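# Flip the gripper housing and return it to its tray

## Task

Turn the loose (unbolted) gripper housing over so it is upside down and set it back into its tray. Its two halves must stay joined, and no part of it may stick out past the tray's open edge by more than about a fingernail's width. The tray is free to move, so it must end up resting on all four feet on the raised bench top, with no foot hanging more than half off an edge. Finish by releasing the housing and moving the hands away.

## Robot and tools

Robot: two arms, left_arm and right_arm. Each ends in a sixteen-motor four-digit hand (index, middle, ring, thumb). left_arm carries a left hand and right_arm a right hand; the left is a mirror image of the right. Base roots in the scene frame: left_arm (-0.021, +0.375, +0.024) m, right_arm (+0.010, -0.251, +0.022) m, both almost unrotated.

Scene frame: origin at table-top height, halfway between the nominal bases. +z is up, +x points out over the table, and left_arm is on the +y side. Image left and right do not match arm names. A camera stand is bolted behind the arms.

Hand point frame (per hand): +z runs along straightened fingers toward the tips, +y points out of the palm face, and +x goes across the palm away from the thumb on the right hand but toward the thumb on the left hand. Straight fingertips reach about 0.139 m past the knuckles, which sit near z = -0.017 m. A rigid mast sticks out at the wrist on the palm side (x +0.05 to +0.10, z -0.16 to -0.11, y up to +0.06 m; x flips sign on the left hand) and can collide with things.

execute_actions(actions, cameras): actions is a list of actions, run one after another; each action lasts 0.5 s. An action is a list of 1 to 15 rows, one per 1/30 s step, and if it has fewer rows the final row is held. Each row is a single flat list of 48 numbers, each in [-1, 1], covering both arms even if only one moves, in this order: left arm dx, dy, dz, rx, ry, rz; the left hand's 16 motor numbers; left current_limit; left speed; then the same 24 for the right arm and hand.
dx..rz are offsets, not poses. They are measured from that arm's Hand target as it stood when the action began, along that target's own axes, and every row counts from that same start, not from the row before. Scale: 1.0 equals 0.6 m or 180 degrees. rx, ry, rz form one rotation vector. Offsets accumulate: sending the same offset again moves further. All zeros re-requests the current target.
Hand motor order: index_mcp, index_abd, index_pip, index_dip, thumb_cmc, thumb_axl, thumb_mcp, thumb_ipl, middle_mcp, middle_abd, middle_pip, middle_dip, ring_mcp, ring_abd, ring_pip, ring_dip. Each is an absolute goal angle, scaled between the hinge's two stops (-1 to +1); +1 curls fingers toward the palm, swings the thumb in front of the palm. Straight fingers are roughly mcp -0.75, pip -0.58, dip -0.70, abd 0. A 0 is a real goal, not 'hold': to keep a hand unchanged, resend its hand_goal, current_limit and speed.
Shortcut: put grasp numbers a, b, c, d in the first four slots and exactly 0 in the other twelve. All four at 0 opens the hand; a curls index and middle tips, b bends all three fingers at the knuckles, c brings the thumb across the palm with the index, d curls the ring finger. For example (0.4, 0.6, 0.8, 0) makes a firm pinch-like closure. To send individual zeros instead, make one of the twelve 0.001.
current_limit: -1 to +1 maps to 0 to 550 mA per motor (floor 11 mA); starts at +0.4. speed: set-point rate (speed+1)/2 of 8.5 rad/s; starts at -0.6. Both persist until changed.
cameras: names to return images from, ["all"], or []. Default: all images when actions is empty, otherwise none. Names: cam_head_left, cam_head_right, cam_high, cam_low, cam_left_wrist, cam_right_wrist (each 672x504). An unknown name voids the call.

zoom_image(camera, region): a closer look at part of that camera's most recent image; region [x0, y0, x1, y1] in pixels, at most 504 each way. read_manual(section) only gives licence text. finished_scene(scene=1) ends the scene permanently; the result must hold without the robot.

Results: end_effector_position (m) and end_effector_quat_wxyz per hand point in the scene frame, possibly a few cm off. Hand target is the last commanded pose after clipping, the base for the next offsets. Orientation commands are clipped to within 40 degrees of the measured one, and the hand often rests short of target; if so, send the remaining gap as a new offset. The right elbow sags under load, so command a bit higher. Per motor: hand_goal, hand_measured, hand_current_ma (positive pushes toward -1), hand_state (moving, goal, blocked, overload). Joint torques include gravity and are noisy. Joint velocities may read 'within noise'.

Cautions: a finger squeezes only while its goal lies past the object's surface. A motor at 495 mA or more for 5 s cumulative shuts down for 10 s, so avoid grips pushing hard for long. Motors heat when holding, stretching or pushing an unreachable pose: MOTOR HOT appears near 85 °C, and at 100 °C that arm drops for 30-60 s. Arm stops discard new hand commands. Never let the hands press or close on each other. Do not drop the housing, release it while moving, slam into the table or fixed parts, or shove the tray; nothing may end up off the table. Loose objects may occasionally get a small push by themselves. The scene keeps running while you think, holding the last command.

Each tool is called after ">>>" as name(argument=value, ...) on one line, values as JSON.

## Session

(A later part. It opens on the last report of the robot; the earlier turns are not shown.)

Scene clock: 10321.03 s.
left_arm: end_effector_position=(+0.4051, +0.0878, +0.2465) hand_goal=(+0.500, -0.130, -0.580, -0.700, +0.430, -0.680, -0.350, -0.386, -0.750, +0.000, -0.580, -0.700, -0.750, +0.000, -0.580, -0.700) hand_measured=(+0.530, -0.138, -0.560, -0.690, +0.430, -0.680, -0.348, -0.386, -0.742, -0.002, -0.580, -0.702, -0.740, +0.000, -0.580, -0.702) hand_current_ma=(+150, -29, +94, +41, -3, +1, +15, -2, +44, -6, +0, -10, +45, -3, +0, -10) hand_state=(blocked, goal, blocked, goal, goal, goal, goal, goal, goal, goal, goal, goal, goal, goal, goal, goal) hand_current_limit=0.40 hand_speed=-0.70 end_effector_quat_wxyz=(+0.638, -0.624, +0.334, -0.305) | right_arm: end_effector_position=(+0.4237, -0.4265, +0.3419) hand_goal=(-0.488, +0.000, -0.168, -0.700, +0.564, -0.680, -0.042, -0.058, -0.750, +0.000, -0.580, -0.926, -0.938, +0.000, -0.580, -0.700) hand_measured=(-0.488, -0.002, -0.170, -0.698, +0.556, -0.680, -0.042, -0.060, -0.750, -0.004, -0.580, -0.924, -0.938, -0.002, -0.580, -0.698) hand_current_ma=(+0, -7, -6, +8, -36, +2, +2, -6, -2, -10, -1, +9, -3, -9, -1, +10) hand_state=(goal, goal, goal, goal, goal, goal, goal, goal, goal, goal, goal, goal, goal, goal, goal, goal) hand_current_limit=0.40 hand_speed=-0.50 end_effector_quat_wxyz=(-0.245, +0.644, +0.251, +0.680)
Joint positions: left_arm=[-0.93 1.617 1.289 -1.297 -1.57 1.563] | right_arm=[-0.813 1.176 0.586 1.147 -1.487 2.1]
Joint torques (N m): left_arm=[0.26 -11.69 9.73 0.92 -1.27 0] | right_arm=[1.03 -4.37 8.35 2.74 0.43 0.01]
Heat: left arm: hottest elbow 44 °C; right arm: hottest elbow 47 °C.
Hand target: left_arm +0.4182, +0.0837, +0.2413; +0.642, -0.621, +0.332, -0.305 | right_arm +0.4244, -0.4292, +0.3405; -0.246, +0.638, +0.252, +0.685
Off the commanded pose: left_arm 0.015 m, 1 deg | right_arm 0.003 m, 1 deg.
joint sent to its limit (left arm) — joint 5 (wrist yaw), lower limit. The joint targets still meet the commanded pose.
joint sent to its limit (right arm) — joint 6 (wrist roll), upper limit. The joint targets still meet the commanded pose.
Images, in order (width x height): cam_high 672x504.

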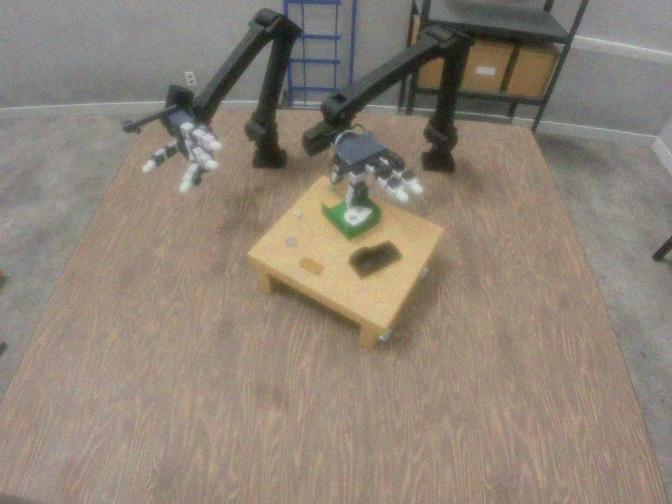

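>>> execute_actions(actions=[[[0.001,-0.002,0.015,0,0,0,0.5,-0.13,-0.58,-0.7,0.43,-0.68,-0.35,-0.386,-0.75,0.001,-0.58,-0.7,-0.75,0.001,-0.58,-0.7,0.4,-0.7,0,0,0,0,0,0,0,0,0.75,0,0,0,0,0,0,0,0,0,0,0,0,0,0.4,-0.5]]], cameras=["cam_high"])

>>> zoom_image(camera="cam_high", region=[325, 175, 385, 235])

Scene clock: 10326.27 s.
left_arm: end_effector_position=(+0.4117, +0.0930, +0.2462) hand_goal=(+0.500, -0.130, -0.580, -0.700, +0.430, -0.680, -0.350, -0.386, -0.750, +0.000, -0.580, -0.700, -0.750, +0.000, -0.580, -0.700) hand_measured=(+0.540, -0.136, -0.554, -0.688, +0.430, -0.680, -0.348, -0.386, -0.742, -0.002, -0.580, -0.702, -0.740, +0.000, -0.580, -0.702) hand_current_ma=(+198, -22, +125, +55, -3, +1, +15, -2, +44, -6, +0, -10, +45, -3, +0, -10) hand_state=(blocked, goal, blocked, goal, goal, goal, goal, goal, goal, goal, goal, goal, goal, goal, goal, goal) hand_current_limit=0.40 hand_speed=-0.70 end_effector_quat_wxyz=(+0.641, -0.626, +0.328, -0.299) | right_arm: end_effector_position=(+0.4237, -0.4265, +0.3419) hand_goal=(-0.488, +0.000, -0.168, -0.700, +0.564, -0.680, -0.042, -0.058, -0.750, +0.000, -0.580, -0.926, -0.938, +0.000, -0.580, -0.700) hand_measured=(-0.488, -0.002, -0.170, -0.698, +0.556, -0.680, -0.042, -0.060, -0.750, -0.004, -0.580, -0.924, -0.938, -0.002, -0.580, -0.698) hand_current_ma=(+0, -7, -6, +8, -36, +2, +2, -6, -2, -10, -1, +9, -3, -9, -1, +10) hand_state=(goal, goal, goal, goal, goal, goal, goal, goal, goal, goal, goal, goal, goal, goal, goal, goal) hand_current_limit=0.40 hand_speed=-0.50 end_effector_quat_wxyz=(-0.245, +0.644, +0.251, +0.680)
Joint positions: left_arm=[-0.912 1.624 1.296 -1.297 -1.57 1.563] | right_arm=[-0.813 1.176 0.586 1.147 -1.487 2.1]
Joint torques (N m): left_arm=[0.5 -11.4 10.14 0.76 -1.29 0.02] | right_arm=[0.38 -5.07 8.18 2.69 0.47 0.04]
Heat: left arm: hottest elbow 44 °C; right arm: hottest elbow 47 °C.
Hand target: left_arm +0.4258, +0.0886, +0.2425; +0.642, -0.621, +0.332, -0.305 | right_arm +0.4244, -0.4292, +0.3405; -0.246, +0.638, +0.252, +0.685
Off the commanded pose: left_arm 0.015 m, 1 deg | right_arm 0.003 m, 1 deg.
joint sent to its limit (left arm) — joint 5 (wrist yaw), lower limit. The joint targets still meet the commanded pose.
joint sent to its limit (right arm) — joint 6 (wrist roll), upper limit. The joint targets still meet the commanded pose.
Images, in order (width x height): cam_high 672x504.

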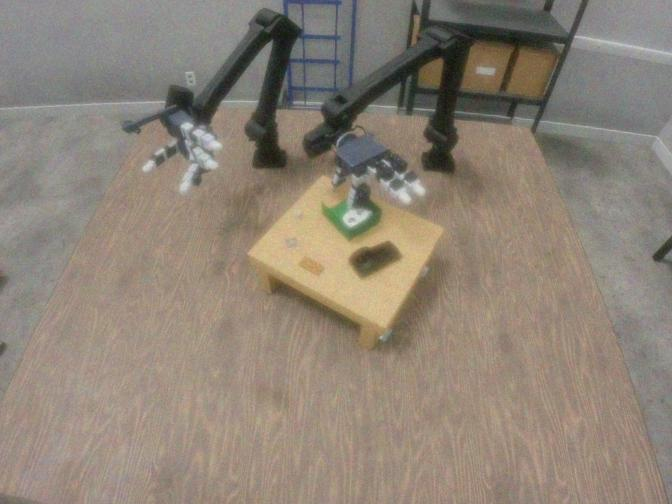

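Scaled by 8.400 from the camera's 672x504 image, which has a finer 960x720 frame.

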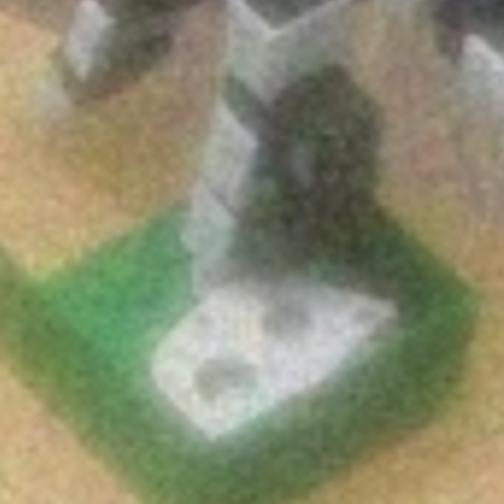

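>>> execute_actions(actions=[[[0,-0.002,0.012,0,0,0,0.5,-0.13,-0.58,-0.7,0.43,-0.68,-0.35,-0.386,-0.75,0.001,-0.58,-0.7,-0.75,0.001,-0.58,-0.7,0.4,-0.7,0,0,0,0,0,0,0,0,0.75,0,0,0,0,0,0,0,0,0,0,0,0,0,0.4,-0.5]]], cameras=["cam_high"])

>>> zoom_image(camera="cam_high", region=[325, 175, 385, 235])

Scene clock: 10334.20 s.
left_arm: end_effector_position=(+0.4170, +0.0958, +0.2465) hand_goal=(+0.500, -0.130, -0.580, -0.700, +0.430, -0.680, -0.350, -0.386, -0.750, +0.000, -0.580, -0.700, -0.750, +0.000, -0.580, -0.700) hand_measured=(+0.542, -0.132, -0.552, -0.688, +0.430, -0.680, -0.348, -0.386, -0.742, -0.002, -0.580, -0.702, -0.740, +0.000, -0.580, -0.702) hand_current_ma=(+211, -6, +132, +57, -3, +1, +15, -2, +44, -6, +0, -10, +45, -3, +0, -10) hand_state=(blocked, goal, blocked, goal, goal, goal, goal, goal, goal, goal, goal, goal, goal, goal, goal, goal) hand_current_limit=0.40 hand_speed=-0.70 end_effector_quat_wxyz=(+0.642, -0.629, +0.324, -0.296) | right_arm: end_effector_position=(+0.4237, -0.4265, +0.3419) hand_goal=(-0.488, +0.000, -0.168, -0.700, +0.564, -0.680, -0.042, -0.058, -0.750, +0.000, -0.580, -0.926, -0.938, +0.000, -0.580, -0.700) hand_measured=(-0.488, -0.002, -0.170, -0.698, +0.556, -0.680, -0.042, -0.060, -0.750, -0.004, -0.580, -0.924, -0.938, -0.002, -0.580, -0.698) hand_current_ma=(+0, -7, -6, +8, -36, +2, +2, -6, -2, -10, -1, +9, -3, -9, -1, +10) hand_state=(goal, goal, goal, goal, goal, goal, goal, goal, goal, goal, goal, goal, goal, goal, goal, goal) hand_current_limit=0.40 hand_speed=-0.50 end_effector_quat_wxyz=(-0.245, +0.644, +0.251, +0.680)
Joint positions: left_arm=[-0.9 1.63 1.305 -1.297 -1.57 1.563] | right_arm=[-0.813 1.176 0.586 1.147 -1.487 2.1]
Joint torques (N m): left_arm=[0.38 -11.69 10.33 0.61 -1.26 0.05] | right_arm=[1.38 -5.13 8.32 2.61 0.5 -0.02]
Heat: left arm: hottest elbow 45 °C; right arm: hottest elbow 47 °C.
Hand target: left_arm +0.4316, +0.0928, +0.2439; +0.642, -0.621, +0.332, -0.305 | right_arm +0.4244, -0.4292, +0.3405; -0.246, +0.638, +0.252, +0.685
Off the commanded pose: left_arm 0.015 m, 2 deg | right_arm 0.003 m, 1 deg.
joint sent to its limit (left arm) — joint 5 (wrist yaw), lower limit. The joint targets still meet the commanded pose.
joint sent to its limit (right arm) — joint 6 (wrist roll), upper limit. The joint targets still meet the commanded pose.
Images, in order (width x height): cam_high 672x504.

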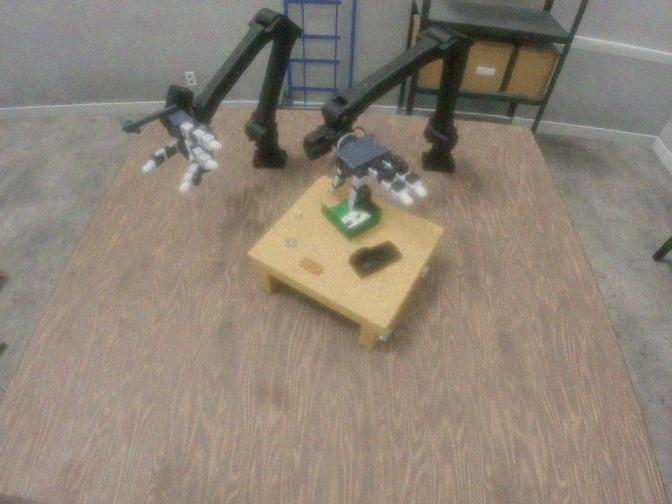

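Scaled by 8.400 from the camera's 672x504 image, which has a finer 960x720 frame.

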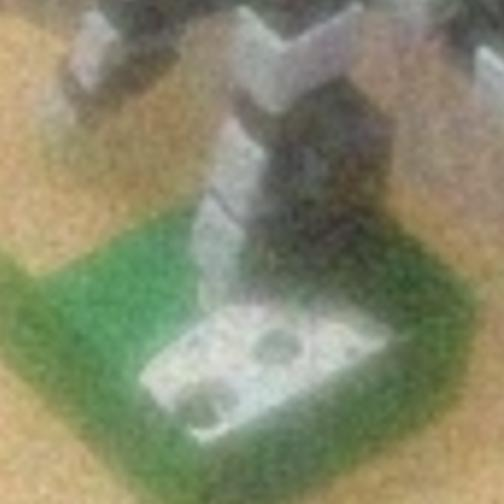

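>>> execute_actions(actions=[[[0,0,-0.04,0,0,0,0.5,-0.13,-0.58,-0.7,0.43,-0.68,-0.35,-0.386,-0.75,0.001,-0.58,-0.7,-0.75,0.001,-0.58,-0.7,0.4,-0.7,0,0,0,0,0,0,0,0,0.75,0,0,0,0,0,0,0,0,0,0,0,0,0,0.4,-0.5]],[[0,-0.055,0,0,0,0,0.5,-0.13,-0.58,-0.7,0.43,-0.68,-0.35,-0.386,-0.75,0.001,-0.58,-0.7,-0.75,0.001,-0.58,-0.7,0.4,-0.7,0,0,0,0,0,0,0,0,0.75,0,0,0,0,0,0,0,0,0,0,0,0,0,0.4,-0.5]],[[0,-0.06,0.02,0,0,0,0.5,-0.13,-0.58,-0.7,0.43,-0.68,-0.35,-0.386,-0.75,0.001,-0.58,-0.7,-0.75,0.001,-0.58,-0.7,0.4,-0.7,0,0,0,0,0,0,0,0,0.75,0,0,0,0,0,0,0,0,0,0,0,0,0,0.4,-0.5]],[[-0.0277,-0.055,0.041,0,-0.0241,0,0.3,-0.13,-0.58,-0.7,0.43,-0.68,-0.35,-0.386,-0.75,0.001,-0.58,-0.7,-0.75,0.001,-0.58,-0.7,0.4,-0.7,0,0,0,0,0,0,0,0,0.75,0,0,0,0,0,0,0,0,0,0,0,0,0,0.4,-0.5]],[[-0.0238,-0.045,0.043,0,-0.0241,0,0,0.001,-0.9,-0.9,0.001,-0.68,-0.35,-0.386,-0.95,0.001,-0.9,-0.9,-0.95,0.001,-0.9,-0.9,0.4,-0.7,0,0,0,0,0,0,0,0,0.75,0,0,0,0,0,0,0,0,0,0,0,0,0,0.4,-0.5]],[[-0.018,-0.04,0.044,0,-0.0241,0,-0.9,0.001,-0.9,-0.9,0.001,-0.68,-0.35,-0.386,-0.95,0.001,-0.9,-0.9,-0.95,0.001,-0.9,-0.9,0.4,-0.7,0,0,0,0,0,0,0,0,0.75,0,0,0,0,0,0,0,0,0,0,0,0,0,0.4,-0.5]],[[-0.0138,-0.04,0.045,0,-0.0241,0,-0.9,0.001,-0.9,-0.9,0.001,-0.68,-0.35,-0.386,-0.95,0.001,-0.9,-0.9,-0.95,0.001,-0.9,-0.9,0.4,-0.7,0,0,0,0,0,0,0,0,0.75,0,0,0,0,0,0,0,0,0,0,0,0,0,0.4,-0.5]],[[-0.0108,-0.03,0.046,0,-0.0241,0,-0.9,0.001,-0.9,-0.9,0.001,-0.68,-0.35,-0.386,-0.95,0.001,-0.9,-0.9,-0.95,0.001,-0.9,-0.9,0.4,-0.7,0,0,0,0,0,0,0,0,0.75,0,0,0,0,0,0,0,0,0,0,0,0,0,0.4,-0.5]]], cameras=[])

>>> execute_actions(actions=[[[0,0.1257,-0.1097,-0.1667,0,0,-0.9,0.001,-0.9,-0.9,0.001,-0.68,-0.35,-0.386,-0.95,0.001,-0.9,-0.9,-0.95,0.001,-0.9,-0.9,0.4,-0.7,0,0,0,0,0,0,0,0,0.75,0,0,0,0,0,0,0,0,0,0,0,0,0,0.4,-0.5]],[[0,0.1257,-0.1097,-0.1667,0,0,-0.9,0.001,-0.9,-0.9,0.001,-0.68,-0.35,-0.386,-0.95,0.001,-0.9,-0.9,-0.95,0.001,-0.9,-0.9,0.4,-0.7,0,0,0,0,0,0,0,0,0.75,0,0,0,0,0,0,0,0,0,0,0,0,0,0.4,-0.5]],[[0,0.1257,-0.1097,-0.1667,0,0,-0.9,0.001,-0.9,-0.9,0.001,-0.68,-0.35,-0.386,-0.95,0.001,-0.9,-0.9,-0.95,0.001,-0.9,-0.9,0.4,-0.7,0,0,0,0,0,0,0,0,0.75,0,0,0,0,0,0,0,0,0,0,0,0,0,0.4,-0.5]]], cameras=["cam_left_wrist","cam_high"])

>>> zoom_image(camera="cam_left_wrist", region=[200, 30, 400, 200])

>>> zoom_image(camera="cam_high", region=[320, 180, 385, 240])

Scene clock: 10365.00 s.
left_arm: end_effector_position=(+0.4762, +0.2134, +0.4193) hand_goal=(-0.900, +0.000, -0.900, -0.900, +0.000, -0.680, -0.350, -0.386, -0.950, +0.000, -0.900, -0.900, -0.950, +0.000, -0.900, -0.900) hand_measured=(-0.880, -0.004, -0.894, -0.898, +0.012, -0.680, -0.348, -0.386, -0.930, -0.002, -0.894, -0.896, -0.928, +0.000, -0.894, -0.896) hand_current_ma=(+96, -15, +29, +13, +53, +1, +13, -2, +102, -6, +29, +14, +106, -3, +28, +14) hand_state=(goal, goal, goal, goal, goal, goal, goal, goal, blocked, goal, goal, goal, blocked, goal, goal, goal) hand_current_limit=0.40 hand_speed=-0.70 end_effector_quat_wxyz=(+0.681, -0.658, +0.256, -0.196) | right_arm: end_effector_position=(+0.4237, -0.4265, +0.3419) hand_goal=(-0.488, +0.000, -0.168, -0.700, +0.564, -0.680, -0.042, -0.058, -0.750, +0.000, -0.580, -0.926, -0.938, +0.000, -0.580, -0.700) hand_measured=(-0.488, -0.002, -0.170, -0.698, +0.556, -0.680, -0.042, -0.060, -0.750, -0.004, -0.580, -0.924, -0.938, -0.002, -0.580, -0.698) hand_current_ma=(+0, -7, -6, +8, -36, +2, +2, -6, -2, -10, -1, +9, -3, -9, -1, +10) hand_state=(goal, goal, goal, goal, goal, goal, goal, goal, goal, goal, goal, goal, goal, goal, goal, goal) hand_current_limit=0.40 hand_speed=-0.50 end_effector_quat_wxyz=(-0.245, +0.644, +0.251, +0.680)
Joint positions: left_arm=[-0.645 1.546 1.658 -1.437 -1.575 1.908] | right_arm=[-0.813 1.176 0.586 1.147 -1.487 2.1]
Joint torques (N m): left_arm=[-0.97 -14.56 12.03 1.01 -1.13 0.1] | right_arm=[0.73 -4.78 8.12 2.67 0.48 0.03]
Heat: left arm: hottest elbow 46 °C; right arm: hottest elbow 47 °C.
Hand target: left_arm +0.4794, +0.2110, +0.4432; +0.693, -0.667, +0.205, -0.182 | right_arm +0.4244, -0.4292, +0.3405; -0.246, +0.638, +0.252, +0.685
Off the commanded pose: left_arm 0.024 m, 6 deg | right_arm 0.003 m, 1 deg.
joint read past its limit (left arm) — joint 5 (wrist yaw), lower limit.
joint sent to its limit (left arm) — joint 5 (wrist yaw), lower limit. The joint targets are off in orientation, not in position.
joint sent to its limit (right arm) — joint 6 (wrist roll), upper limit. The joint targets still meet the commanded pose.
No camera images: "cameras" was empty.

Scene clock: 10367.23 s.
left_arm: end_effector_position=(+0.3313, +0.0028, +0.3416) hand_goal=(-0.900, +0.000, -0.900, -0.900, +0.000, -0.680, -0.350, -0.386, -0.950, +0.000, -0.900, -0.900, -0.950, +0.000, -0.900, -0.900) hand_measured=(-0.894, -0.002, -0.898, -0.898, +0.002, -0.680, -0.346, -0.386, -0.942, -0.002, -0.898, -0.898, -0.942, +0.000, -0.898, -0.898) hand_current_ma=(+28, -12, +11, +11, +11, +1, +18, -2, +34, -6, +11, +11, +36, -3, +10, +11) hand_state=(goal, goal, goal, goal, goal, goal, goal, goal, goal, goal, goal, goal, goal, goal, goal, goal) hand_current_limit=0.40 hand_speed=-0.70 end_effector_quat_wxyz=(+0.001, +0.959, -0.284, +0.023) | right_arm: end_effector_position=(+0.4237, -0.4265, +0.3419) hand_goal=(-0.488, +0.000, -0.168, -0.700, +0.564, -0.680, -0.042, -0.058, -0.750, +0.000, -0.580, -0.926, -0.938, +0.000, -0.580, -0.700) hand_measured=(-0.488, -0.002, -0.170, -0.698, +0.556, -0.680, -0.042, -0.060, -0.750, -0.004, -0.580, -0.924, -0.938, -0.002, -0.580, -0.698) hand_current_ma=(+0, -7, -6, +8, -36, +2, +2, -6, -2, -10, -1, +9, -3, -9, -1, +10) hand_state=(goal, goal, goal, goal, goal, goal, goal, goal, goal, goal, goal, goal, goal, goal, goal, goal) hand_current_limit=0.40 hand_speed=-0.50 end_effector_quat_wxyz=(-0.245, +0.644, +0.251, +0.680)
Joint positions: left_arm=[-0.647 1.566 1.712 -1.674 -0.015 1.492] | right_arm=[-0.813 1.176 0.586 1.147 -1.487 2.1]
Joint torques (N m): left_arm=[-0.44 -12.57 11.11 0.21 0.18 -0.11] | right_arm=[0.97 -4.72 8.21 2.7 0.49 -0.01]
Heat: left arm: hottest elbow 46 °C; right arm: hottest elbow 47 °C.
Hand target: left_arm +0.3410, -0.0049, +0.3481; -0.018, +0.961, -0.274, -0.016 | right_arm +0.4244, -0.4292, +0.3405; -0.246, +0.638, +0.252, +0.685
Off the commanded pose: left_arm 0.014 m, 5 deg | right_arm 0.003 m, 1 deg.
joint sent to its limit (left arm) — joint 4 (wrist pitch), lower limit. The joint targets are off in orientation, not in position.
joint sent to its limit (right arm) — joint 6 (wrist roll), upper limit. The joint targets still meet the commanded pose.
camera_calibration:
cam_left_wrist: T_world_to_cam=[[-0.312127, 0.950033, 0.00371724, 0.0648937], [0.623164, 0.20178, 0.755613, -0.514652], [0.717108, 0.238163, -0.655008, 0.107658], [0, 0, 0, 1]] pos_world=[0.263765, 0.0165549, 0.459153]
Images, in order (width x height): cam_high 672x504, cam_left_wrist 672x504.

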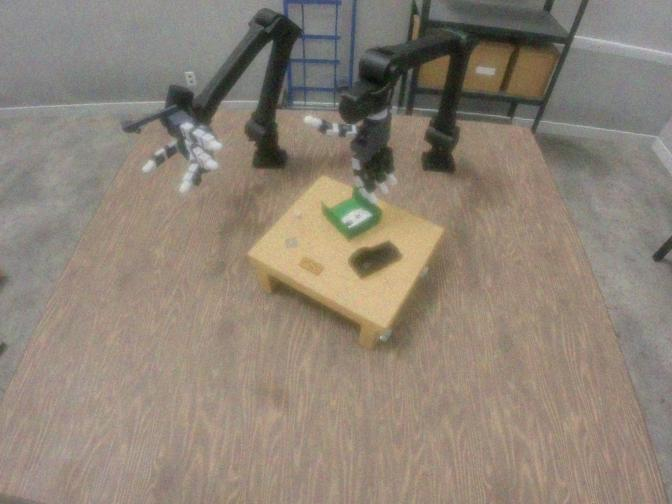

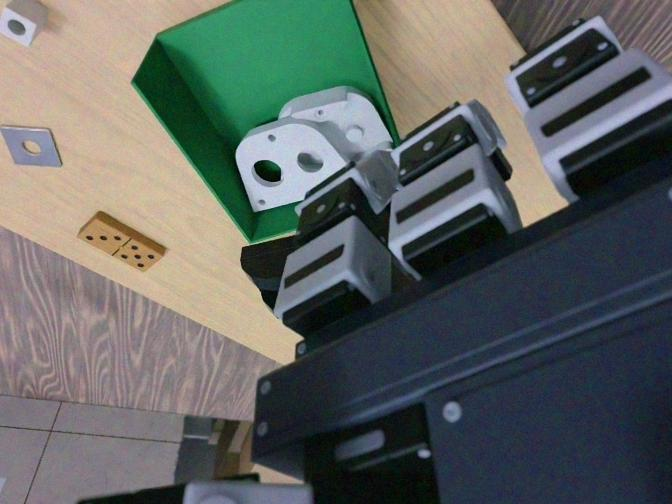

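Scaled by 2.520 from the camera's 672x504 image, which has a finer 960x720 frame.

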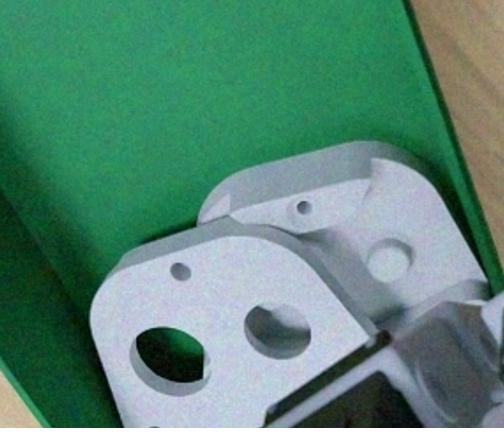

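Scaled by 7.754 from the camera's 672x504 image, which has a finer 960x720 frame.

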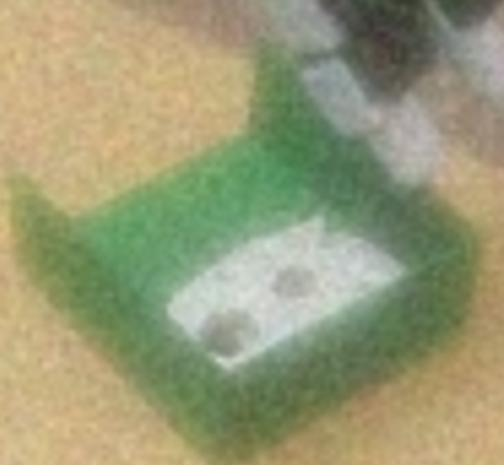

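>>> execute_actions(actions=[[[0,-0.1637,0.0321,0.1667,0,0,-0.9,0.001,-0.9,-0.9,0.001,-0.68,-0.35,-0.386,-0.95,0.001,-0.9,-0.9,-0.95,0.001,-0.9,-0.9,0.4,-0.7,0,0,0,0,0,0,0,0,0.75,0,0,0,0,0,0,0,0,0,0,0,0,0,0.4,-0.5]],[[0,-0.1637,0.0321,0.1667,0,0,-0.9,0.001,-0.9,-0.9,0.001,-0.68,-0.35,-0.386,-0.95,0.001,-0.9,-0.9,-0.95,0.001,-0.9,-0.9,0.4,-0.7,0,0,0,0,0,0,0,0,0.75,0,0,0,0,0,0,0,0,0,0,0,0,0,0.4,-0.5]],[[0,-0.1637,0.0321,0.1667,0,0,-0.9,0.001,-0.9,-0.9,0.001,-0.68,-0.35,-0.386,-0.75,0.001,-0.58,-0.7,-0.75,0.001,-0.58,-0.7,0.4,-0.7,0,0,0,0,0,0,0,0,0.75,0,0,0,0,0,0,0,0,0,0,0,0,0,0.4,-0.5]],[[0.0113,0.04,-0.05,0,0.0241,0,-0.5,0.001,-0.58,-0.7,0.2,-0.68,-0.35,-0.386,-0.75,0.001,-0.58,-0.7,-0.75,0.001,-0.58,-0.7,0.4,-0.7,0,0,0,0,0,0,0,0,0.75,0,0,0,0,0,0,0,0,0,0,0,0,0,0.4,-0.5]],[[0.0158,0.04,-0.045,0,0.0241,0,0,-0.13,-0.58,-0.7,0.43,-0.68,-0.35,-0.386,-0.75,0.001,-0.58,-0.7,-0.75,0.001,-0.58,-0.7,0.4,-0.7,0,0,0,0,0,0,0,0,0.75,0,0,0,0,0,0,0,0,0,0,0,0,0,0.4,-0.5]],[[0.018,0.04,-0.04,0,0.0241,0,0.5,-0.13,-0.58,-0.7,0.43,-0.68,-0.35,-0.386,-0.75,0.001,-0.58,-0.7,-0.75,0.001,-0.58,-0.7,0.4,-0.7,0,0,0,0,0,0,0,0,0.75,0,0,0,0,0,0,0,0,0,0,0,0,0,0.4,-0.5]]], cameras=[])

Scene clock: 10422.80 s.
left_arm: end_effector_position=(+0.4464, +0.1383, +0.3758) hand_goal=(+0.500, -0.130, -0.580, -0.700, +0.430, -0.680, -0.350, -0.386, -0.750, +0.000, -0.580, -0.700, -0.750, +0.000, -0.580, -0.700) hand_measured=(+0.498, -0.126, -0.580, -0.702, +0.428, -0.680, -0.348, -0.386, -0.742, -0.002, -0.580, -0.702, -0.742, +0.000, -0.580, -0.702) hand_current_ma=(-6, +13, +1, -9, -5, +1, +16, -2, +41, -6, +0, -10, +43, -3, +0, -10) hand_state=(goal, goal, goal, goal, goal, goal, goal, goal, goal, goal, goal, goal, goal, goal, goal, goal) hand_current_limit=0.40 hand_speed=-0.70 end_effector_quat_wxyz=(+0.658, -0.642, +0.296, -0.258) | right_arm: end_effector_position=(+0.4237, -0.4265, +0.3419) hand_goal=(-0.488, +0.000, -0.168, -0.700, +0.564, -0.680, -0.042, -0.058, -0.750, +0.000, -0.580, -0.926, -0.938, +0.000, -0.580, -0.700) hand_measured=(-0.488, -0.002, -0.170, -0.698, +0.556, -0.680, -0.042, -0.060, -0.750, -0.004, -0.580, -0.924, -0.938, -0.002, -0.580, -0.698) hand_current_ma=(+0, -7, -6, +8, -36, +2, +2, -6, -2, -10, -1, +9, -3, -9, -1, +10) hand_state=(goal, goal, goal, goal, goal, goal, goal, goal, goal, goal, goal, goal, goal, goal, goal, goal) hand_current_limit=0.40 hand_speed=-0.50 end_effector_quat_wxyz=(-0.245, +0.644, +0.251, +0.680)
Joint positions: left_arm=[-0.798 1.584 1.594 -1.584 -1.57 1.627] | right_arm=[-0.813 1.176 0.586 1.147 -1.487 2.1]
Joint torques (N m): left_arm=[-0.62 -13.39 7.86 1.25 -1.28 -0.08] | right_arm=[1.08 -5.3 8.12 2.73 0.51 0]
Heat: left arm: hottest elbow 49 °C; right arm: hottest elbow 47 °C.
Hand target: left_arm +0.4521, +0.1324, +0.3683; +0.665, -0.642, +0.282, -0.257 | right_arm +0.4244, -0.4292, +0.3405; -0.246, +0.638, +0.252, +0.685
Off the commanded pose: left_arm 0.011 m, 2 deg | right_arm 0.003 m, 1 deg.
joint sent to its limit (left arm) — joint 5 (wrist yaw), lower limit. The joint targets still meet the commanded pose.
joint sent to its limit (right arm) — joint 6 (wrist roll), upper limit. The joint targets still meet the commanded pose.
No camera images: "cameras" was empty.

>>> execute_actions(actions=[[[0.0235,0.06,-0.026,0,0.0241,0,0.5,-0.13,-0.58,-0.7,0.43,-0.68,-0.35,-0.386,-0.75,0.001,-0.58,-0.7,-0.75,0.001,-0.58,-0.7,0.4,-0.7,0,0,0,0,0,0,0,0,0.75,0,0,0,0,0,0,0,0,0,0,0,0,0,0.4,-0.5]],[[0.0245,0.06,-0.025,0,0.015,0,0.5,-0.13,-0.58,-0.7,0.43,-0.68,-0.35,-0.386,-0.75,0.001,-0.58,-0.7,-0.75,0.001,-0.58,-0.7,0.4,-0.7,0,0,0,0,0,0,0,0,0.75,0,0,0,0,0,0,0,0,0,0,0,0,0,0.4,-0.5]]], cameras=["cam_high"])

>>> zoom_image(camera="cam_high", region=[325, 175, 385, 235])

Scene clock: 10432.67 s.
left_arm: end_effector_position=(+0.4429, +0.1007, +0.2999) hand_goal=(+0.500, -0.130, -0.580, -0.700, +0.430, -0.680, -0.350, -0.386, -0.750, +0.000, -0.580, -0.700, -0.750, +0.000, -0.580, -0.700) hand_measured=(+0.498, -0.126, -0.580, -0.702, +0.430, -0.680, -0.348, -0.386, -0.742, -0.002, -0.580, -0.702, -0.742, +0.000, -0.580, -0.702) hand_current_ma=(-6, +13, +1, -9, -4, +1, +16, -2, +41, -6, +0, -10, +43, -3, +0, -10) hand_state=(goal, goal, goal, goal, goal, goal, goal, goal, goal, goal, goal, goal, goal, goal, goal, goal) hand_current_limit=0.40 hand_speed=-0.70 end_effector_quat_wxyz=(+0.653, -0.632, +0.318, -0.272) | right_arm: end_effector_position=(+0.4237, -0.4265, +0.3419) hand_goal=(-0.488, +0.000, -0.168, -0.700, +0.564, -0.680, -0.042, -0.058, -0.750, +0.000, -0.580, -0.926, -0.938, +0.000, -0.580, -0.700) hand_measured=(-0.488, -0.002, -0.170, -0.698, +0.556, -0.680, -0.042, -0.060, -0.750, -0.004, -0.580, -0.924, -0.938, -0.002, -0.580, -0.698) hand_current_ma=(+0, -7, -6, +8, -36, +2, +2, -6, -2, -10, -1, +9, -3, -9, -1, +10) hand_state=(goal, goal, goal, goal, goal, goal, goal, goal, goal, goal, goal, goal, goal, goal, goal, goal) hand_current_limit=0.40 hand_speed=-0.50 end_effector_quat_wxyz=(-0.245, +0.644, +0.251, +0.680)
Joint positions: left_arm=[-0.854 1.663 1.492 -1.498 -1.57 1.544] | right_arm=[-0.813 1.176 0.586 1.147 -1.487 2.1]
Joint torques (N m): left_arm=[-0.97 -14.27 8.28 0.98 -1.27 -0.12] | right_arm=[0.44 -4.25 8.43 2.43 0.5 0]
Heat: left arm: hottest elbow 48 °C; right arm: hottest elbow 47 °C.
Hand target: left_arm +0.4479, +0.0938, +0.2948; +0.646, -0.625, +0.322, -0.296 | right_arm +0.4244, -0.4292, +0.3405; -0.246, +0.638, +0.252, +0.685
Off the commanded pose: left_arm 0.010 m, 3 deg | right_arm 0.003 m, 1 deg.
joint sent to its limit (left arm) — joint 5 (wrist yaw), lower limit. The joint targets still meet the commanded pose.
joint sent to its limit (right arm) — joint 6 (wrist roll), upper limit. The joint targets still meet the commanded pose.
Images, in order (width x height): cam_high 672x504.

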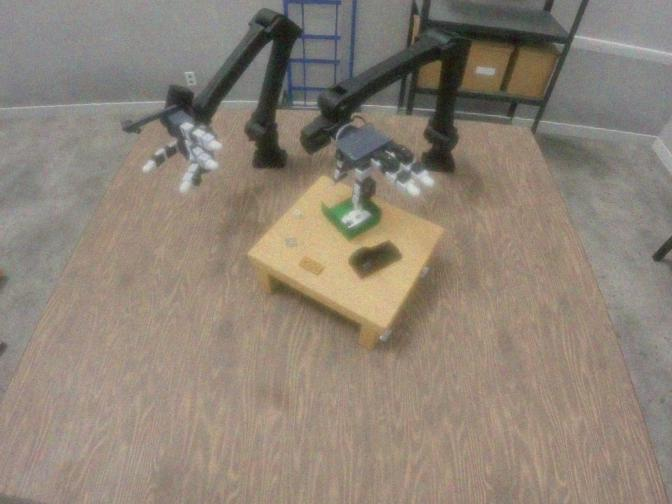

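Scaled by 8.400 from the camera's 672x504 image, which has a finer 960x720 frame.

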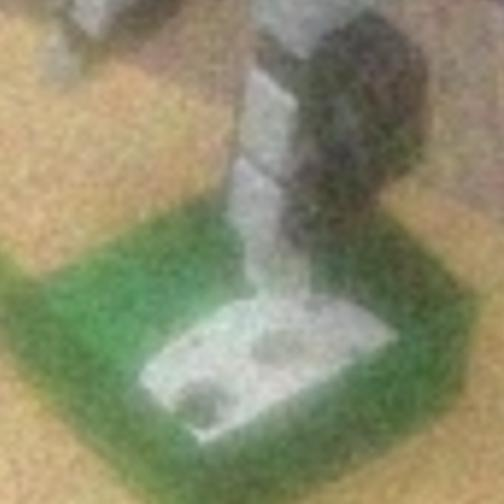

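>>> execute_actions(actions=[[[0.005,0.045,-0.005,0,0,0,0.5,-0.13,-0.58,-0.7,0.43,-0.68,-0.35,-0.386,-0.75,0.001,-0.58,-0.7,-0.75,0.001,-0.58,-0.7,0.4,-0.7,0,0,0,0,0,0,0,0,0.75,0,0,0,0,0,0,0,0,0,0,0,0,0,0.4,-0.5]]], cameras=["cam_high"])

>>> zoom_image(camera="cam_high", region=[325, 175, 385, 235])

Scene clock: 10440.23 s.
left_arm: end_effector_position=(+0.4428, +0.0981, +0.2760) hand_goal=(+0.500, -0.130, -0.580, -0.700, +0.430, -0.680, -0.350, -0.386, -0.750, +0.000, -0.580, -0.700, -0.750, +0.000, -0.580, -0.700) hand_measured=(+0.498, -0.126, -0.580, -0.702, +0.430, -0.680, -0.348, -0.386, -0.742, -0.002, -0.580, -0.702, -0.742, +0.000, -0.580, -0.702) hand_current_ma=(-6, +13, +1, -9, -4, +1, +16, -2, +41, -6, +0, -10, +43, -3, +0, -10) hand_state=(goal, goal, goal, goal, goal, goal, goal, goal, goal, goal, goal, goal, goal, goal, goal, goal) hand_current_limit=0.40 hand_speed=-0.70 end_effector_quat_wxyz=(+0.651, -0.632, +0.317, -0.276) | right_arm: end_effector_position=(+0.4237, -0.4265, +0.3419) hand_goal=(-0.488, +0.000, -0.168, -0.700, +0.564, -0.680, -0.042, -0.058, -0.750, +0.000, -0.580, -0.926, -0.938, +0.000, -0.580, -0.700) hand_measured=(-0.488, -0.002, -0.170, -0.698, +0.556, -0.680, -0.042, -0.060, -0.750, -0.004, -0.580, -0.924, -0.938, -0.002, -0.580, -0.698) hand_current_ma=(+0, -7, -6, +8, -36, +2, +2, -6, -2, -10, -1, +9, -3, -9, -1, +10) hand_state=(goal, goal, goal, goal, goal, goal, goal, goal, goal, goal, goal, goal, goal, goal, goal, goal) hand_current_limit=0.40 hand_speed=-0.50 end_effector_quat_wxyz=(-0.245, +0.644, +0.251, +0.680)
Joint positions: left_arm=[-0.858 1.682 1.452 -1.466 -1.57 1.509] | right_arm=[-0.813 1.176 0.586 1.147 -1.487 2.1]
Joint torques (N m): left_arm=[-1.2 -14.15 7.62 0.99 -1.25 -0.12] | right_arm=[0.44 -5.25 8.23 2.52 0.47 0.04]
Heat: left arm: hottest elbow 47 °C; right arm: hottest elbow 47 °C.
Hand target: left_arm +0.4468, +0.0907, +0.2674; +0.647, -0.625, +0.323, -0.296 | right_arm +0.4244, -0.4292, +0.3405; -0.246, +0.638, +0.252, +0.685
Off the commanded pose: left_arm 0.012 m, 3 deg | right_arm 0.003 m, 1 deg.
joint sent to its limit (left arm) — joint 5 (wrist yaw), lower limit. The joint targets still meet the commanded pose.
joint sent to its limit (right arm) — joint 6 (wrist roll), upper limit. The joint targets still meet the commanded pose.
Images, in order (width x height): cam_high 672x504.

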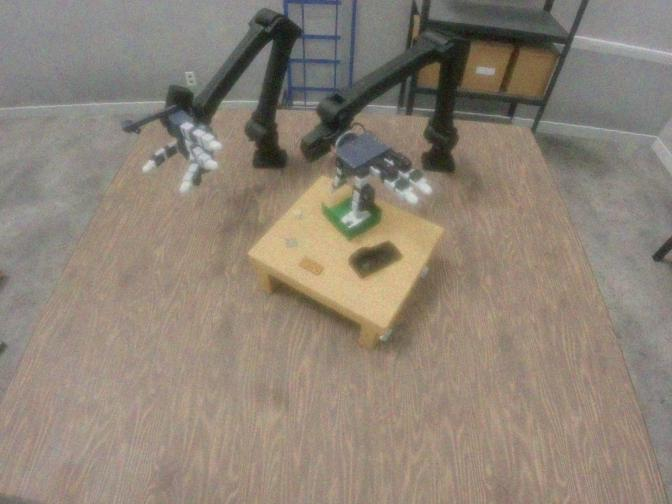

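Scaled by 8.400 from the camera's 672x504 image, which has a finer 960x720 frame.

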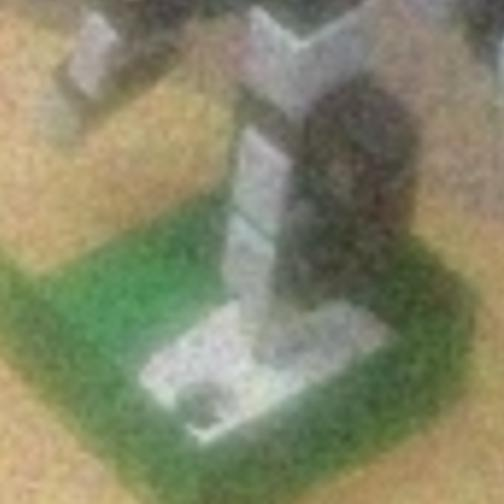

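>>> execute_actions(actions=[[[0,0.018,-0.006,0,0,0,0.5,-0.13,-0.58,-0.7,0.43,-0.68,-0.35,-0.386,-0.75,0.001,-0.58,-0.7,-0.75,0.001,-0.58,-0.7,0.4,-0.7,0,0,0,0,0,0,0,0,0.75,0,0,0,0,0,0,0,0,0,0,0,0,0,0.4,-0.5]]], cameras=["cam_high"])

>>> zoom_image(camera="cam_high", region=[325, 175, 385, 235])

Scene clock: 10446.83 s.
left_arm: end_effector_position=(+0.4413, +0.0955, +0.2711) hand_goal=(+0.500, -0.130, -0.580, -0.700, +0.430, -0.680, -0.350, -0.386, -0.750, +0.000, -0.580, -0.700, -0.750, +0.000, -0.580, -0.700) hand_measured=(+0.498, -0.128, -0.580, -0.702, +0.430, -0.680, -0.348, -0.386, -0.742, -0.002, -0.580, -0.702, -0.740, +0.000, -0.580, -0.702) hand_current_ma=(-7, +11, +0, -9, -3, +1, +16, -2, +42, -6, +0, -10, +44, -3, +0, -10) hand_state=(goal, goal, goal, goal, goal, goal, goal, goal, goal, goal, goal, goal, goal, goal, goal, goal) hand_current_limit=0.40 hand_speed=-0.70 end_effector_quat_wxyz=(+0.648, -0.634, +0.312, -0.284) | right_arm: end_effector_position=(+0.4237, -0.4265, +0.3419) hand_goal=(-0.488, +0.000, -0.168, -0.700, +0.564, -0.680, -0.042, -0.058, -0.750, +0.000, -0.580, -0.926, -0.938, +0.000, -0.580, -0.700) hand_measured=(-0.488, -0.002, -0.170, -0.698, +0.556, -0.680, -0.042, -0.060, -0.750, -0.004, -0.580, -0.924, -0.938, -0.002, -0.580, -0.698) hand_current_ma=(+0, -7, -6, +8, -36, +2, +2, -6, -2, -10, -1, +9, -3, -9, -1, +10) hand_state=(goal, goal, goal, goal, goal, goal, goal, goal, goal, goal, goal, goal, goal, goal, goal, goal) hand_current_limit=0.40 hand_speed=-0.50 end_effector_quat_wxyz=(-0.245, +0.644, +0.251, +0.680)
Joint positions: left_arm=[-0.863 1.682 1.437 -1.456 -1.572 1.483] | right_arm=[-0.813 1.176 0.586 1.147 -1.487 2.1]
Joint torques (N m): left_arm=[-1.44 -13.45 7.15 0.77 -1.23 -0.13] | right_arm=[1.2 -5.01 8.31 2.52 0.46 0.03]
Heat: left arm: hottest elbow 46 °C; right arm: hottest elbow 47 °C.
Hand target: left_arm +0.4438, +0.0890, +0.2567; +0.647, -0.625, +0.322, -0.296 | right_arm +0.4244, -0.4292, +0.3405; -0.246, +0.638, +0.252, +0.685
Off the commanded pose: left_arm 0.016 m, 2 deg | right_arm 0.003 m, 1 deg.
joint sent to its limit (left arm) — joint 5 (wrist yaw), lower limit. The joint targets still meet the commanded pose.
joint sent to its limit (right arm) — joint 6 (wrist roll), upper limit. The joint targets still meet the commanded pose.
Images, in order (width x height): cam_high 672x504.

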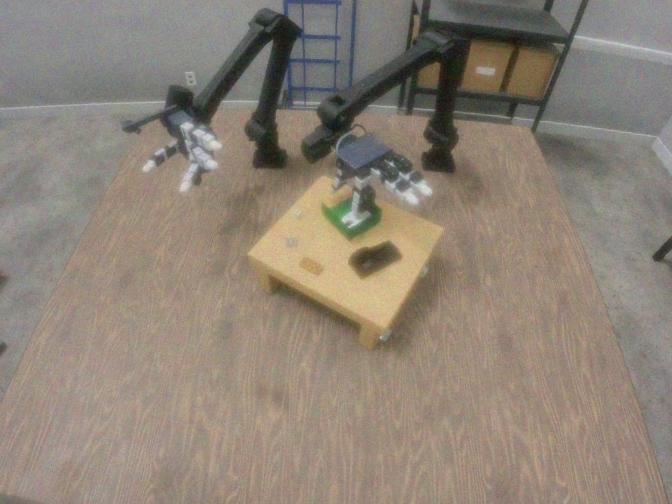

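Scaled by 8.400 from the camera's 672x504 image, which has a finer 960x720 frame.

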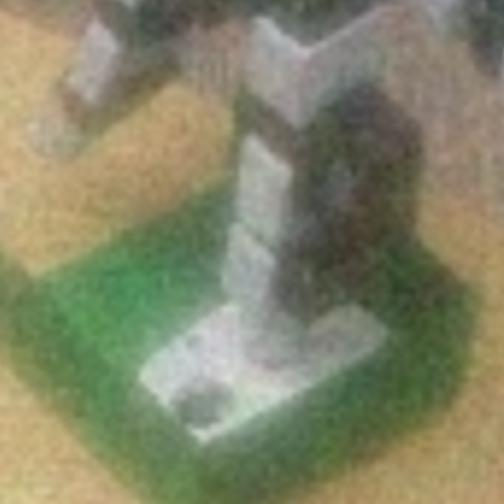

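>>> execute_actions(actions=[[[0,0.012,0,0,0,0,0.5,-0.13,-0.58,-0.7,0.43,-0.68,-0.35,-0.386,-0.75,0.001,-0.58,-0.7,-0.75,0.001,-0.58,-0.7,0.4,-0.7,0,0,0,0,0,0,0,0,0.75,0,0,0,0,0,0,0,0,0,0,0,0,0,0.4,-0.5]]], cameras=["cam_high"])

>>> zoom_image(camera="cam_high", region=[325, 175, 385, 235])

Scene clock: 10454.27 s.
left_arm: end_effector_position=(+0.4415, +0.0956, +0.2691) hand_goal=(+0.500, -0.130, -0.580, -0.700, +0.430, -0.680, -0.350, -0.386, -0.750, +0.000, -0.580, -0.700, -0.750, +0.000, -0.580, -0.700) hand_measured=(+0.498, -0.124, -0.580, -0.702, +0.430, -0.680, -0.348, -0.386, -0.742, -0.002, -0.580, -0.702, -0.740, +0.000, -0.580, -0.702) hand_current_ma=(-7, +23, +0, -9, -3, +1, +16, -2, +42, -6, +0, -10, +44, -3, +0, -10) hand_state=(goal, goal, goal, goal, goal, goal, goal, goal, goal, goal, goal, goal, goal, goal, goal, goal) hand_current_limit=0.40 hand_speed=-0.70 end_effector_quat_wxyz=(+0.647, -0.635, +0.308, -0.289) | right_arm: end_effector_position=(+0.4237, -0.4265, +0.3419) hand_goal=(-0.488, +0.000, -0.168, -0.700, +0.564, -0.680, -0.042, -0.058, -0.750, +0.000, -0.580, -0.926, -0.938, +0.000, -0.580, -0.700) hand_measured=(-0.488, -0.002, -0.170, -0.698, +0.556, -0.680, -0.042, -0.060, -0.750, -0.004, -0.580, -0.924, -0.938, -0.002, -0.580, -0.698) hand_current_ma=(+0, -7, -6, +8, -36, +2, +2, -6, -2, -10, -1, +9, -3, -9, -1, +10) hand_state=(goal, goal, goal, goal, goal, goal, goal, goal, goal, goal, goal, goal, goal, goal, goal, goal) hand_current_limit=0.40 hand_speed=-0.50 end_effector_quat_wxyz=(-0.245, +0.644, +0.251, +0.680)
Joint positions: left_arm=[-0.863 1.682 1.429 -1.455 -1.575 1.464] | right_arm=[-0.813 1.176 0.586 1.147 -1.487 2.1]
Joint torques (N m): left_arm=[-1.32 -12.57 6.99 0.7 -1.08 -0.11] | right_arm=[0.79 -4.54 8.42 2.7 0.5 -0.03]
Heat: left arm: hottest elbow 45 °C; right arm: hottest elbow 47 °C.
Hand target: left_arm +0.4436, +0.0893, +0.2495; +0.647, -0.625, +0.322, -0.296 | right_arm +0.4244, -0.4292, +0.3405; -0.246, +0.638, +0.252, +0.685
Off the commanded pose: left_arm 0.021 m, 2 deg | right_arm 0.003 m, 1 deg.
joint read past its limit (left arm) — joint 5 (wrist yaw), lower limit.
joint sent to its limit (left arm) — joint 5 (wrist yaw), lower limit. The joint targets still meet the commanded pose.
joint sent to its limit (right arm) — joint 6 (wrist roll), upper limit. The joint targets still meet the commanded pose.
Images, in order (width x height): cam_high 672x504.

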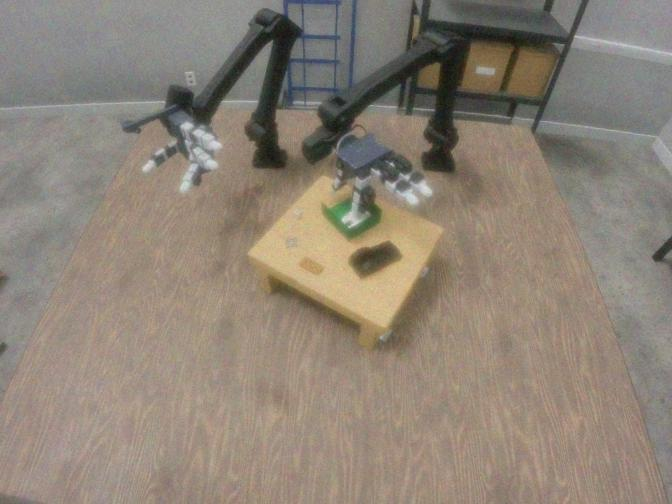

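Scaled by 8.400 from the camera's 672x504 image, which has a finer 960x720 frame.

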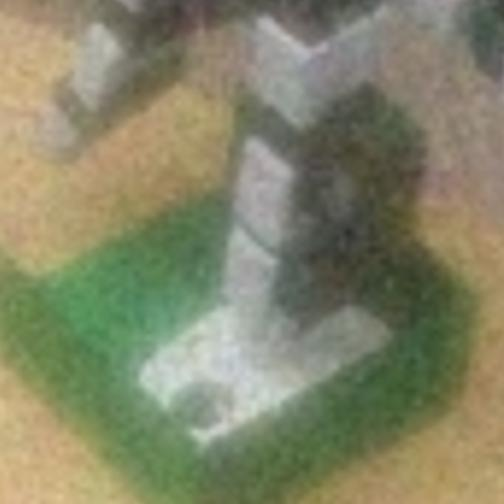

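>>> execute_actions(actions=[[[-0.018,0.002,0.006,0,0,0,0.5,-0.13,-0.58,-0.7,0.43,-0.68,-0.35,-0.386,-0.75,0.001,-0.58,-0.7,-0.75,0.001,-0.58,-0.7,0.4,-0.7,0,0,0,0,0,0,0,0,0.75,0,0,0,0,0,0,0,0,0,0,0,0,0,0.4,-0.5]],[[-0.016,0,0.01,0,0,0,0.5,-0.13,-0.58,-0.7,0.43,-0.68,-0.35,-0.386,-0.75,0.001,-0.58,-0.7,-0.75,0.001,-0.58,-0.7,0.4,-0.7,0,0,0,0,0,0,0,0,0.75,0,0,0,0,0,0,0,0,0,0,0,0,0,0.4,-0.5]]], cameras=["cam_high"])

>>> zoom_image(camera="cam_high", region=[325, 175, 385, 235])

Scene clock: 10462.90 s.
left_arm: end_effector_position=(+0.4415, +0.1026, +0.2653) hand_goal=(+0.500, -0.130, -0.580, -0.700, +0.430, -0.680, -0.350, -0.386, -0.750, +0.000, -0.580, -0.700, -0.750, +0.000, -0.580, -0.700) hand_measured=(+0.502, -0.132, -0.578, -0.700, +0.430, -0.680, -0.348, -0.386, -0.742, -0.002, -0.580, -0.702, -0.740, +0.000, -0.580, -0.702) hand_current_ma=(+13, -8, +5, +2, -2, +1, +16, -2, +43, -6, +0, -10, +45, -3, +0, -10) hand_state=(goal, goal, goal, goal, goal, goal, goal, goal, goal, goal, goal, goal, goal, goal, goal, goal) hand_current_limit=0.40 hand_speed=-0.70 end_effector_quat_wxyz=(+0.643, -0.641, +0.290, -0.302) | right_arm: end_effector_position=(+0.4237, -0.4265, +0.3419) hand_goal=(-0.488, +0.000, -0.168, -0.700, +0.564, -0.680, -0.042, -0.058, -0.750, +0.000, -0.580, -0.926, -0.938, +0.000, -0.580, -0.700) hand_measured=(-0.488, -0.002, -0.170, -0.698, +0.556, -0.680, -0.042, -0.060, -0.750, -0.004, -0.580, -0.924, -0.938, -0.002, -0.580, -0.698) hand_current_ma=(+0, -7, -6, +8, -36, +2, +2, -6, -2, -10, -1, +9, -3, -9, -1, +10) hand_state=(goal, goal, goal, goal, goal, goal, goal, goal, goal, goal, goal, goal, goal, goal, goal, goal) hand_current_limit=0.40 hand_speed=-0.50 end_effector_quat_wxyz=(-0.245, +0.644, +0.251, +0.680)
Joint positions: left_arm=[-0.855 1.669 1.396 -1.449 -1.581 1.406] | right_arm=[-0.813 1.176 0.586 1.147 -1.487 2.1]
Joint torques (N m): left_arm=[-0.44 -14.04 6.12 -0.12 -0.9 0.01] | right_arm=[0.91 -4.84 8.34 2.76 0.47 0.04]
Heat: left arm: hottest elbow 44 °C; right arm: hottest elbow 47 °C.
Hand target: left_arm +0.4386, +0.1114, +0.2494; +0.647, -0.625, +0.322, -0.296 | right_arm +0.4244, -0.4292, +0.3405; -0.246, +0.638, +0.252, +0.685
Off the commanded pose: left_arm 0.018 m, 4 deg | right_arm 0.003 m, 1 deg.
joint read past its limit (left arm) — joint 5 (wrist yaw), lower limit.
joint sent to its limit (left arm) — joint 5 (wrist yaw), lower limit. The joint targets are off in orientation, not in position.
joint sent to its limit (right arm) — joint 6 (wrist roll), upper limit. The joint targets still meet the commanded pose.
Images, in order (width x height): cam_high 672x504.

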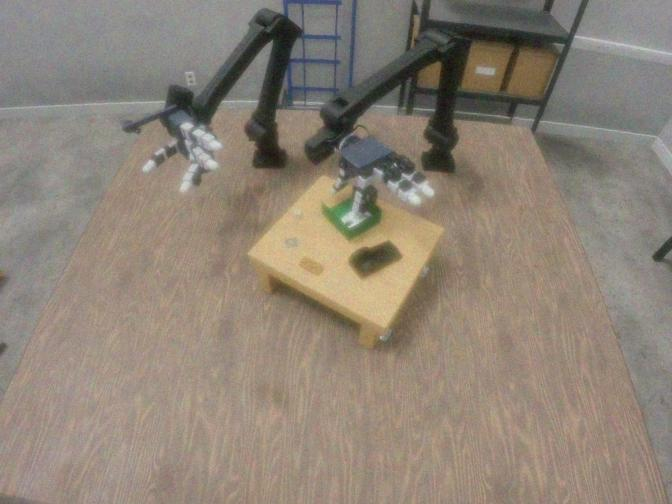

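Scaled by 8.400 from the camera's 672x504 image, which has a finer 960x720 frame.

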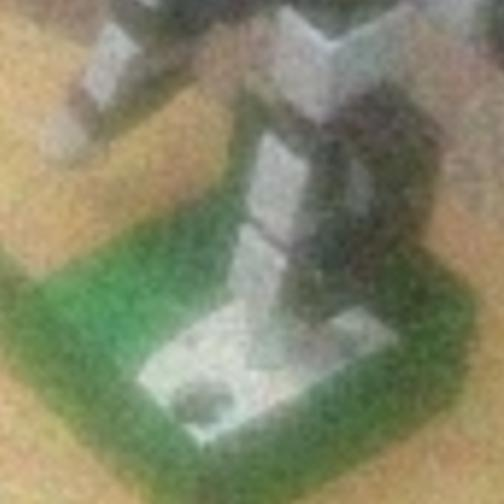

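>>> execute_actions(actions=[[[-0.02,-0.008,0.01,0,0,0,0.5,-0.13,-0.58,-0.7,0.43,-0.68,-0.35,-0.386,-0.75,0.001,-0.58,-0.7,-0.75,0.001,-0.58,-0.7,0.4,-0.7,0,0,0,0,0,0,0,0,0.75,0,0,0,0,0,0,0,0,0,0,0,0,0,0.4,-0.5]]], cameras=["cam_high"])

>>> zoom_image(camera="cam_high", region=[325, 175, 385, 235])

Scene clock: 10469.73 s.
left_arm: end_effector_position=(+0.4400, +0.1102, +0.2650) hand_goal=(+0.500, -0.130, -0.580, -0.700, +0.430, -0.680, -0.350, -0.386, -0.750, +0.000, -0.580, -0.700, -0.750, +0.000, -0.580, -0.700) hand_measured=(+0.510, -0.162, -0.574, -0.698, +0.430, -0.680, -0.348, -0.386, -0.742, -0.002, -0.580, -0.702, -0.740, +0.000, -0.580, -0.702) hand_current_ma=(+47, -132, +24, +7, -2, +1, +16, -2, +43, -6, +0, -10, +45, -3, +0, -10) hand_state=(goal, blocked, goal, goal, goal, goal, goal, goal, goal, goal, goal, goal, goal, goal, goal, goal) hand_current_limit=0.40 hand_speed=-0.70 end_effector_quat_wxyz=(+0.643, -0.643, +0.285, -0.303) | right_arm: end_effector_position=(+0.4237, -0.4265, +0.3419) hand_goal=(-0.488, +0.000, -0.168, -0.700, +0.564, -0.680, -0.042, -0.058, -0.750, +0.000, -0.580, -0.926, -0.938, +0.000, -0.580, -0.700) hand_measured=(-0.488, -0.002, -0.170, -0.698, +0.556, -0.680, -0.042, -0.060, -0.750, -0.004, -0.580, -0.924, -0.938, -0.002, -0.580, -0.698) hand_current_ma=(+0, -7, -6, +8, -36, +2, +2, -6, -2, -10, -1, +9, -3, -9, -1, +10) hand_state=(goal, goal, goal, goal, goal, goal, goal, goal, goal, goal, goal, goal, goal, goal, goal, goal) hand_current_limit=0.40 hand_speed=-0.50 end_effector_quat_wxyz=(-0.245, +0.644, +0.251, +0.680)
Joint positions: left_arm=[-0.848 1.657 1.378 -1.46 -1.581 1.38] | right_arm=[-0.813 1.176 0.586 1.147 -1.487 2.1]
Joint torques (N m): left_arm=[0.26 -14.68 6.19 -0.57 -0.88 0.12] | right_arm=[0.67 -5.01 8.2 2.69 0.5 0.01]
Heat: left arm: hottest elbow 44 °C; right arm: hottest elbow 47 °C.
Hand target: left_arm +0.4359, +0.1242, +0.2547; +0.647, -0.625, +0.323, -0.296 | right_arm +0.4244, -0.4292, +0.3405; -0.246, +0.638, +0.252, +0.685
Off the commanded pose: left_arm 0.018 m, 5 deg | right_arm 0.003 m, 1 deg.
joint read past its limit (left arm) — joint 5 (wrist yaw), lower limit.
joint sent to its limit (left arm) — joint 5 (wrist yaw), lower limit. The joint targets are off in orientation, not in position.
joint sent to its limit (right arm) — joint 6 (wrist roll), upper limit. The joint targets still meet the commanded pose.
Images, in order (width x height): cam_high 672x504.

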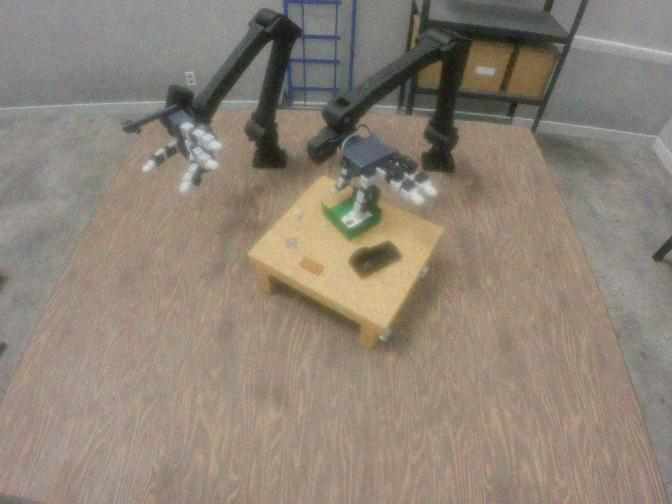

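Scaled by 8.400 from the camera's 672x504 image, which has a finer 960x720 frame.

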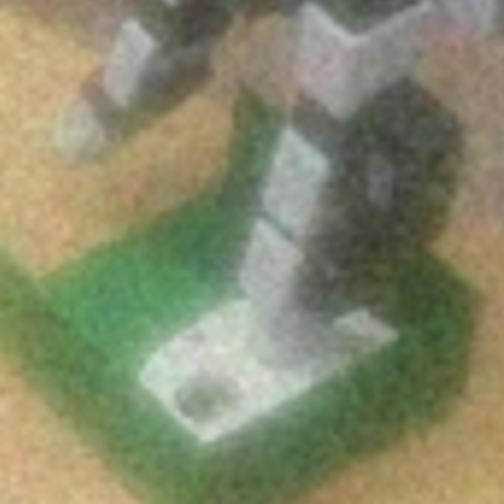

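>>> execute_actions(actions=[[[-0.016,-0.002,0.012,0,0,0,0.5,-0.13,-0.58,-0.7,0.43,-0.68,-0.35,-0.386,-0.75,0.001,-0.58,-0.7,-0.75,0.001,-0.58,-0.7,0.4,-0.7,0,0,0,0,0,0,0,0,0.75,0,0,0,0,0,0,0,0,0,0,0,0,0,0.4,-0.5]]], cameras=["cam_high"])

>>> zoom_image(camera="cam_high", region=[325, 175, 385, 235])

Scene clock: 10478.33 s.
left_arm: end_effector_position=(+0.4391, +0.1220, +0.2643) hand_goal=(+0.500, -0.130, -0.580, -0.700, +0.430, -0.680, -0.350, -0.386, -0.750, +0.000, -0.580, -0.700, -0.750, +0.000, -0.580, -0.700) hand_measured=(+0.524, -0.166, -0.566, -0.696, +0.430, -0.680, -0.348, -0.386, -0.742, -0.002, -0.580, -0.702, -0.740, +0.000, -0.580, -0.702) hand_current_ma=(+116, -146, +65, +22, +0, +1, +16, -2, +43, -6, +0, -10, +45, -3, +0, -10) hand_state=(blocked, blocked, goal, goal, goal, goal, goal, goal, goal, goal, goal, goal, goal, goal, goal, goal) hand_current_limit=0.40 hand_speed=-0.70 end_effector_quat_wxyz=(+0.646, -0.645, +0.282, -0.296) | right_arm: end_effector_position=(+0.4237, -0.4265, +0.3419) hand_goal=(-0.488, +0.000, -0.168, -0.700, +0.564, -0.680, -0.042, -0.058, -0.750, +0.000, -0.580, -0.926, -0.938, +0.000, -0.580, -0.700) hand_measured=(-0.488, -0.002, -0.170, -0.698, +0.556, -0.680, -0.042, -0.060, -0.750, -0.004, -0.580, -0.924, -0.938, -0.002, -0.580, -0.698) hand_current_ma=(+0, -7, -6, +8, -36, +2, +2, -6, -2, -10, -1, +9, -3, -9, -1, +10) hand_state=(goal, goal, goal, goal, goal, goal, goal, goal, goal, goal, goal, goal, goal, goal, goal, goal) hand_current_limit=0.40 hand_speed=-0.50 end_effector_quat_wxyz=(-0.245, +0.644, +0.251, +0.680)
Joint positions: left_arm=[-0.833 1.646 1.363 -1.479 -1.58 1.362] | right_arm=[-0.813 1.176 0.586 1.147 -1.487 2.1]
Joint torques (N m): left_arm=[0.09 -14.56 6.19 -0.5 -0.87 0.09] | right_arm=[1.03 -4.66 8.24 2.73 0.44 0.04]
Heat: left arm: hottest elbow 43 °C; right arm: hottest elbow 47 °C.
Hand target: left_arm +0.4358, +0.1362, +0.2566; +0.647, -0.625, +0.322, -0.296 | right_arm +0.4244, -0.4292, +0.3405; -0.246, +0.638, +0.252, +0.685
Off the commanded pose: left_arm 0.017 m, 5 deg | right_arm 0.003 m, 1 deg.
joint read past its limit (left arm) — joint 5 (wrist yaw), lower limit.
joint sent to its limit (left arm) — joint 5 (wrist yaw), lower limit. The joint targets are off in orientation, not in position.
joint sent to its limit (right arm) — joint 6 (wrist roll), upper limit. The joint targets still meet the commanded pose.
Images, in order (width x height): cam_high 672x504.

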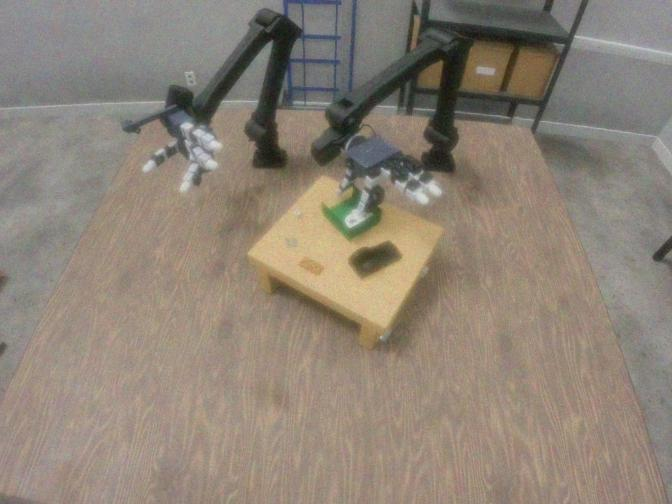

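Scaled by 8.400 from the camera's 672x504 image, which has a finer 960x720 frame.

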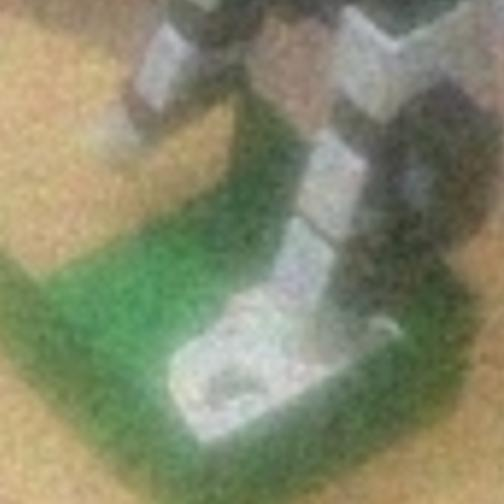

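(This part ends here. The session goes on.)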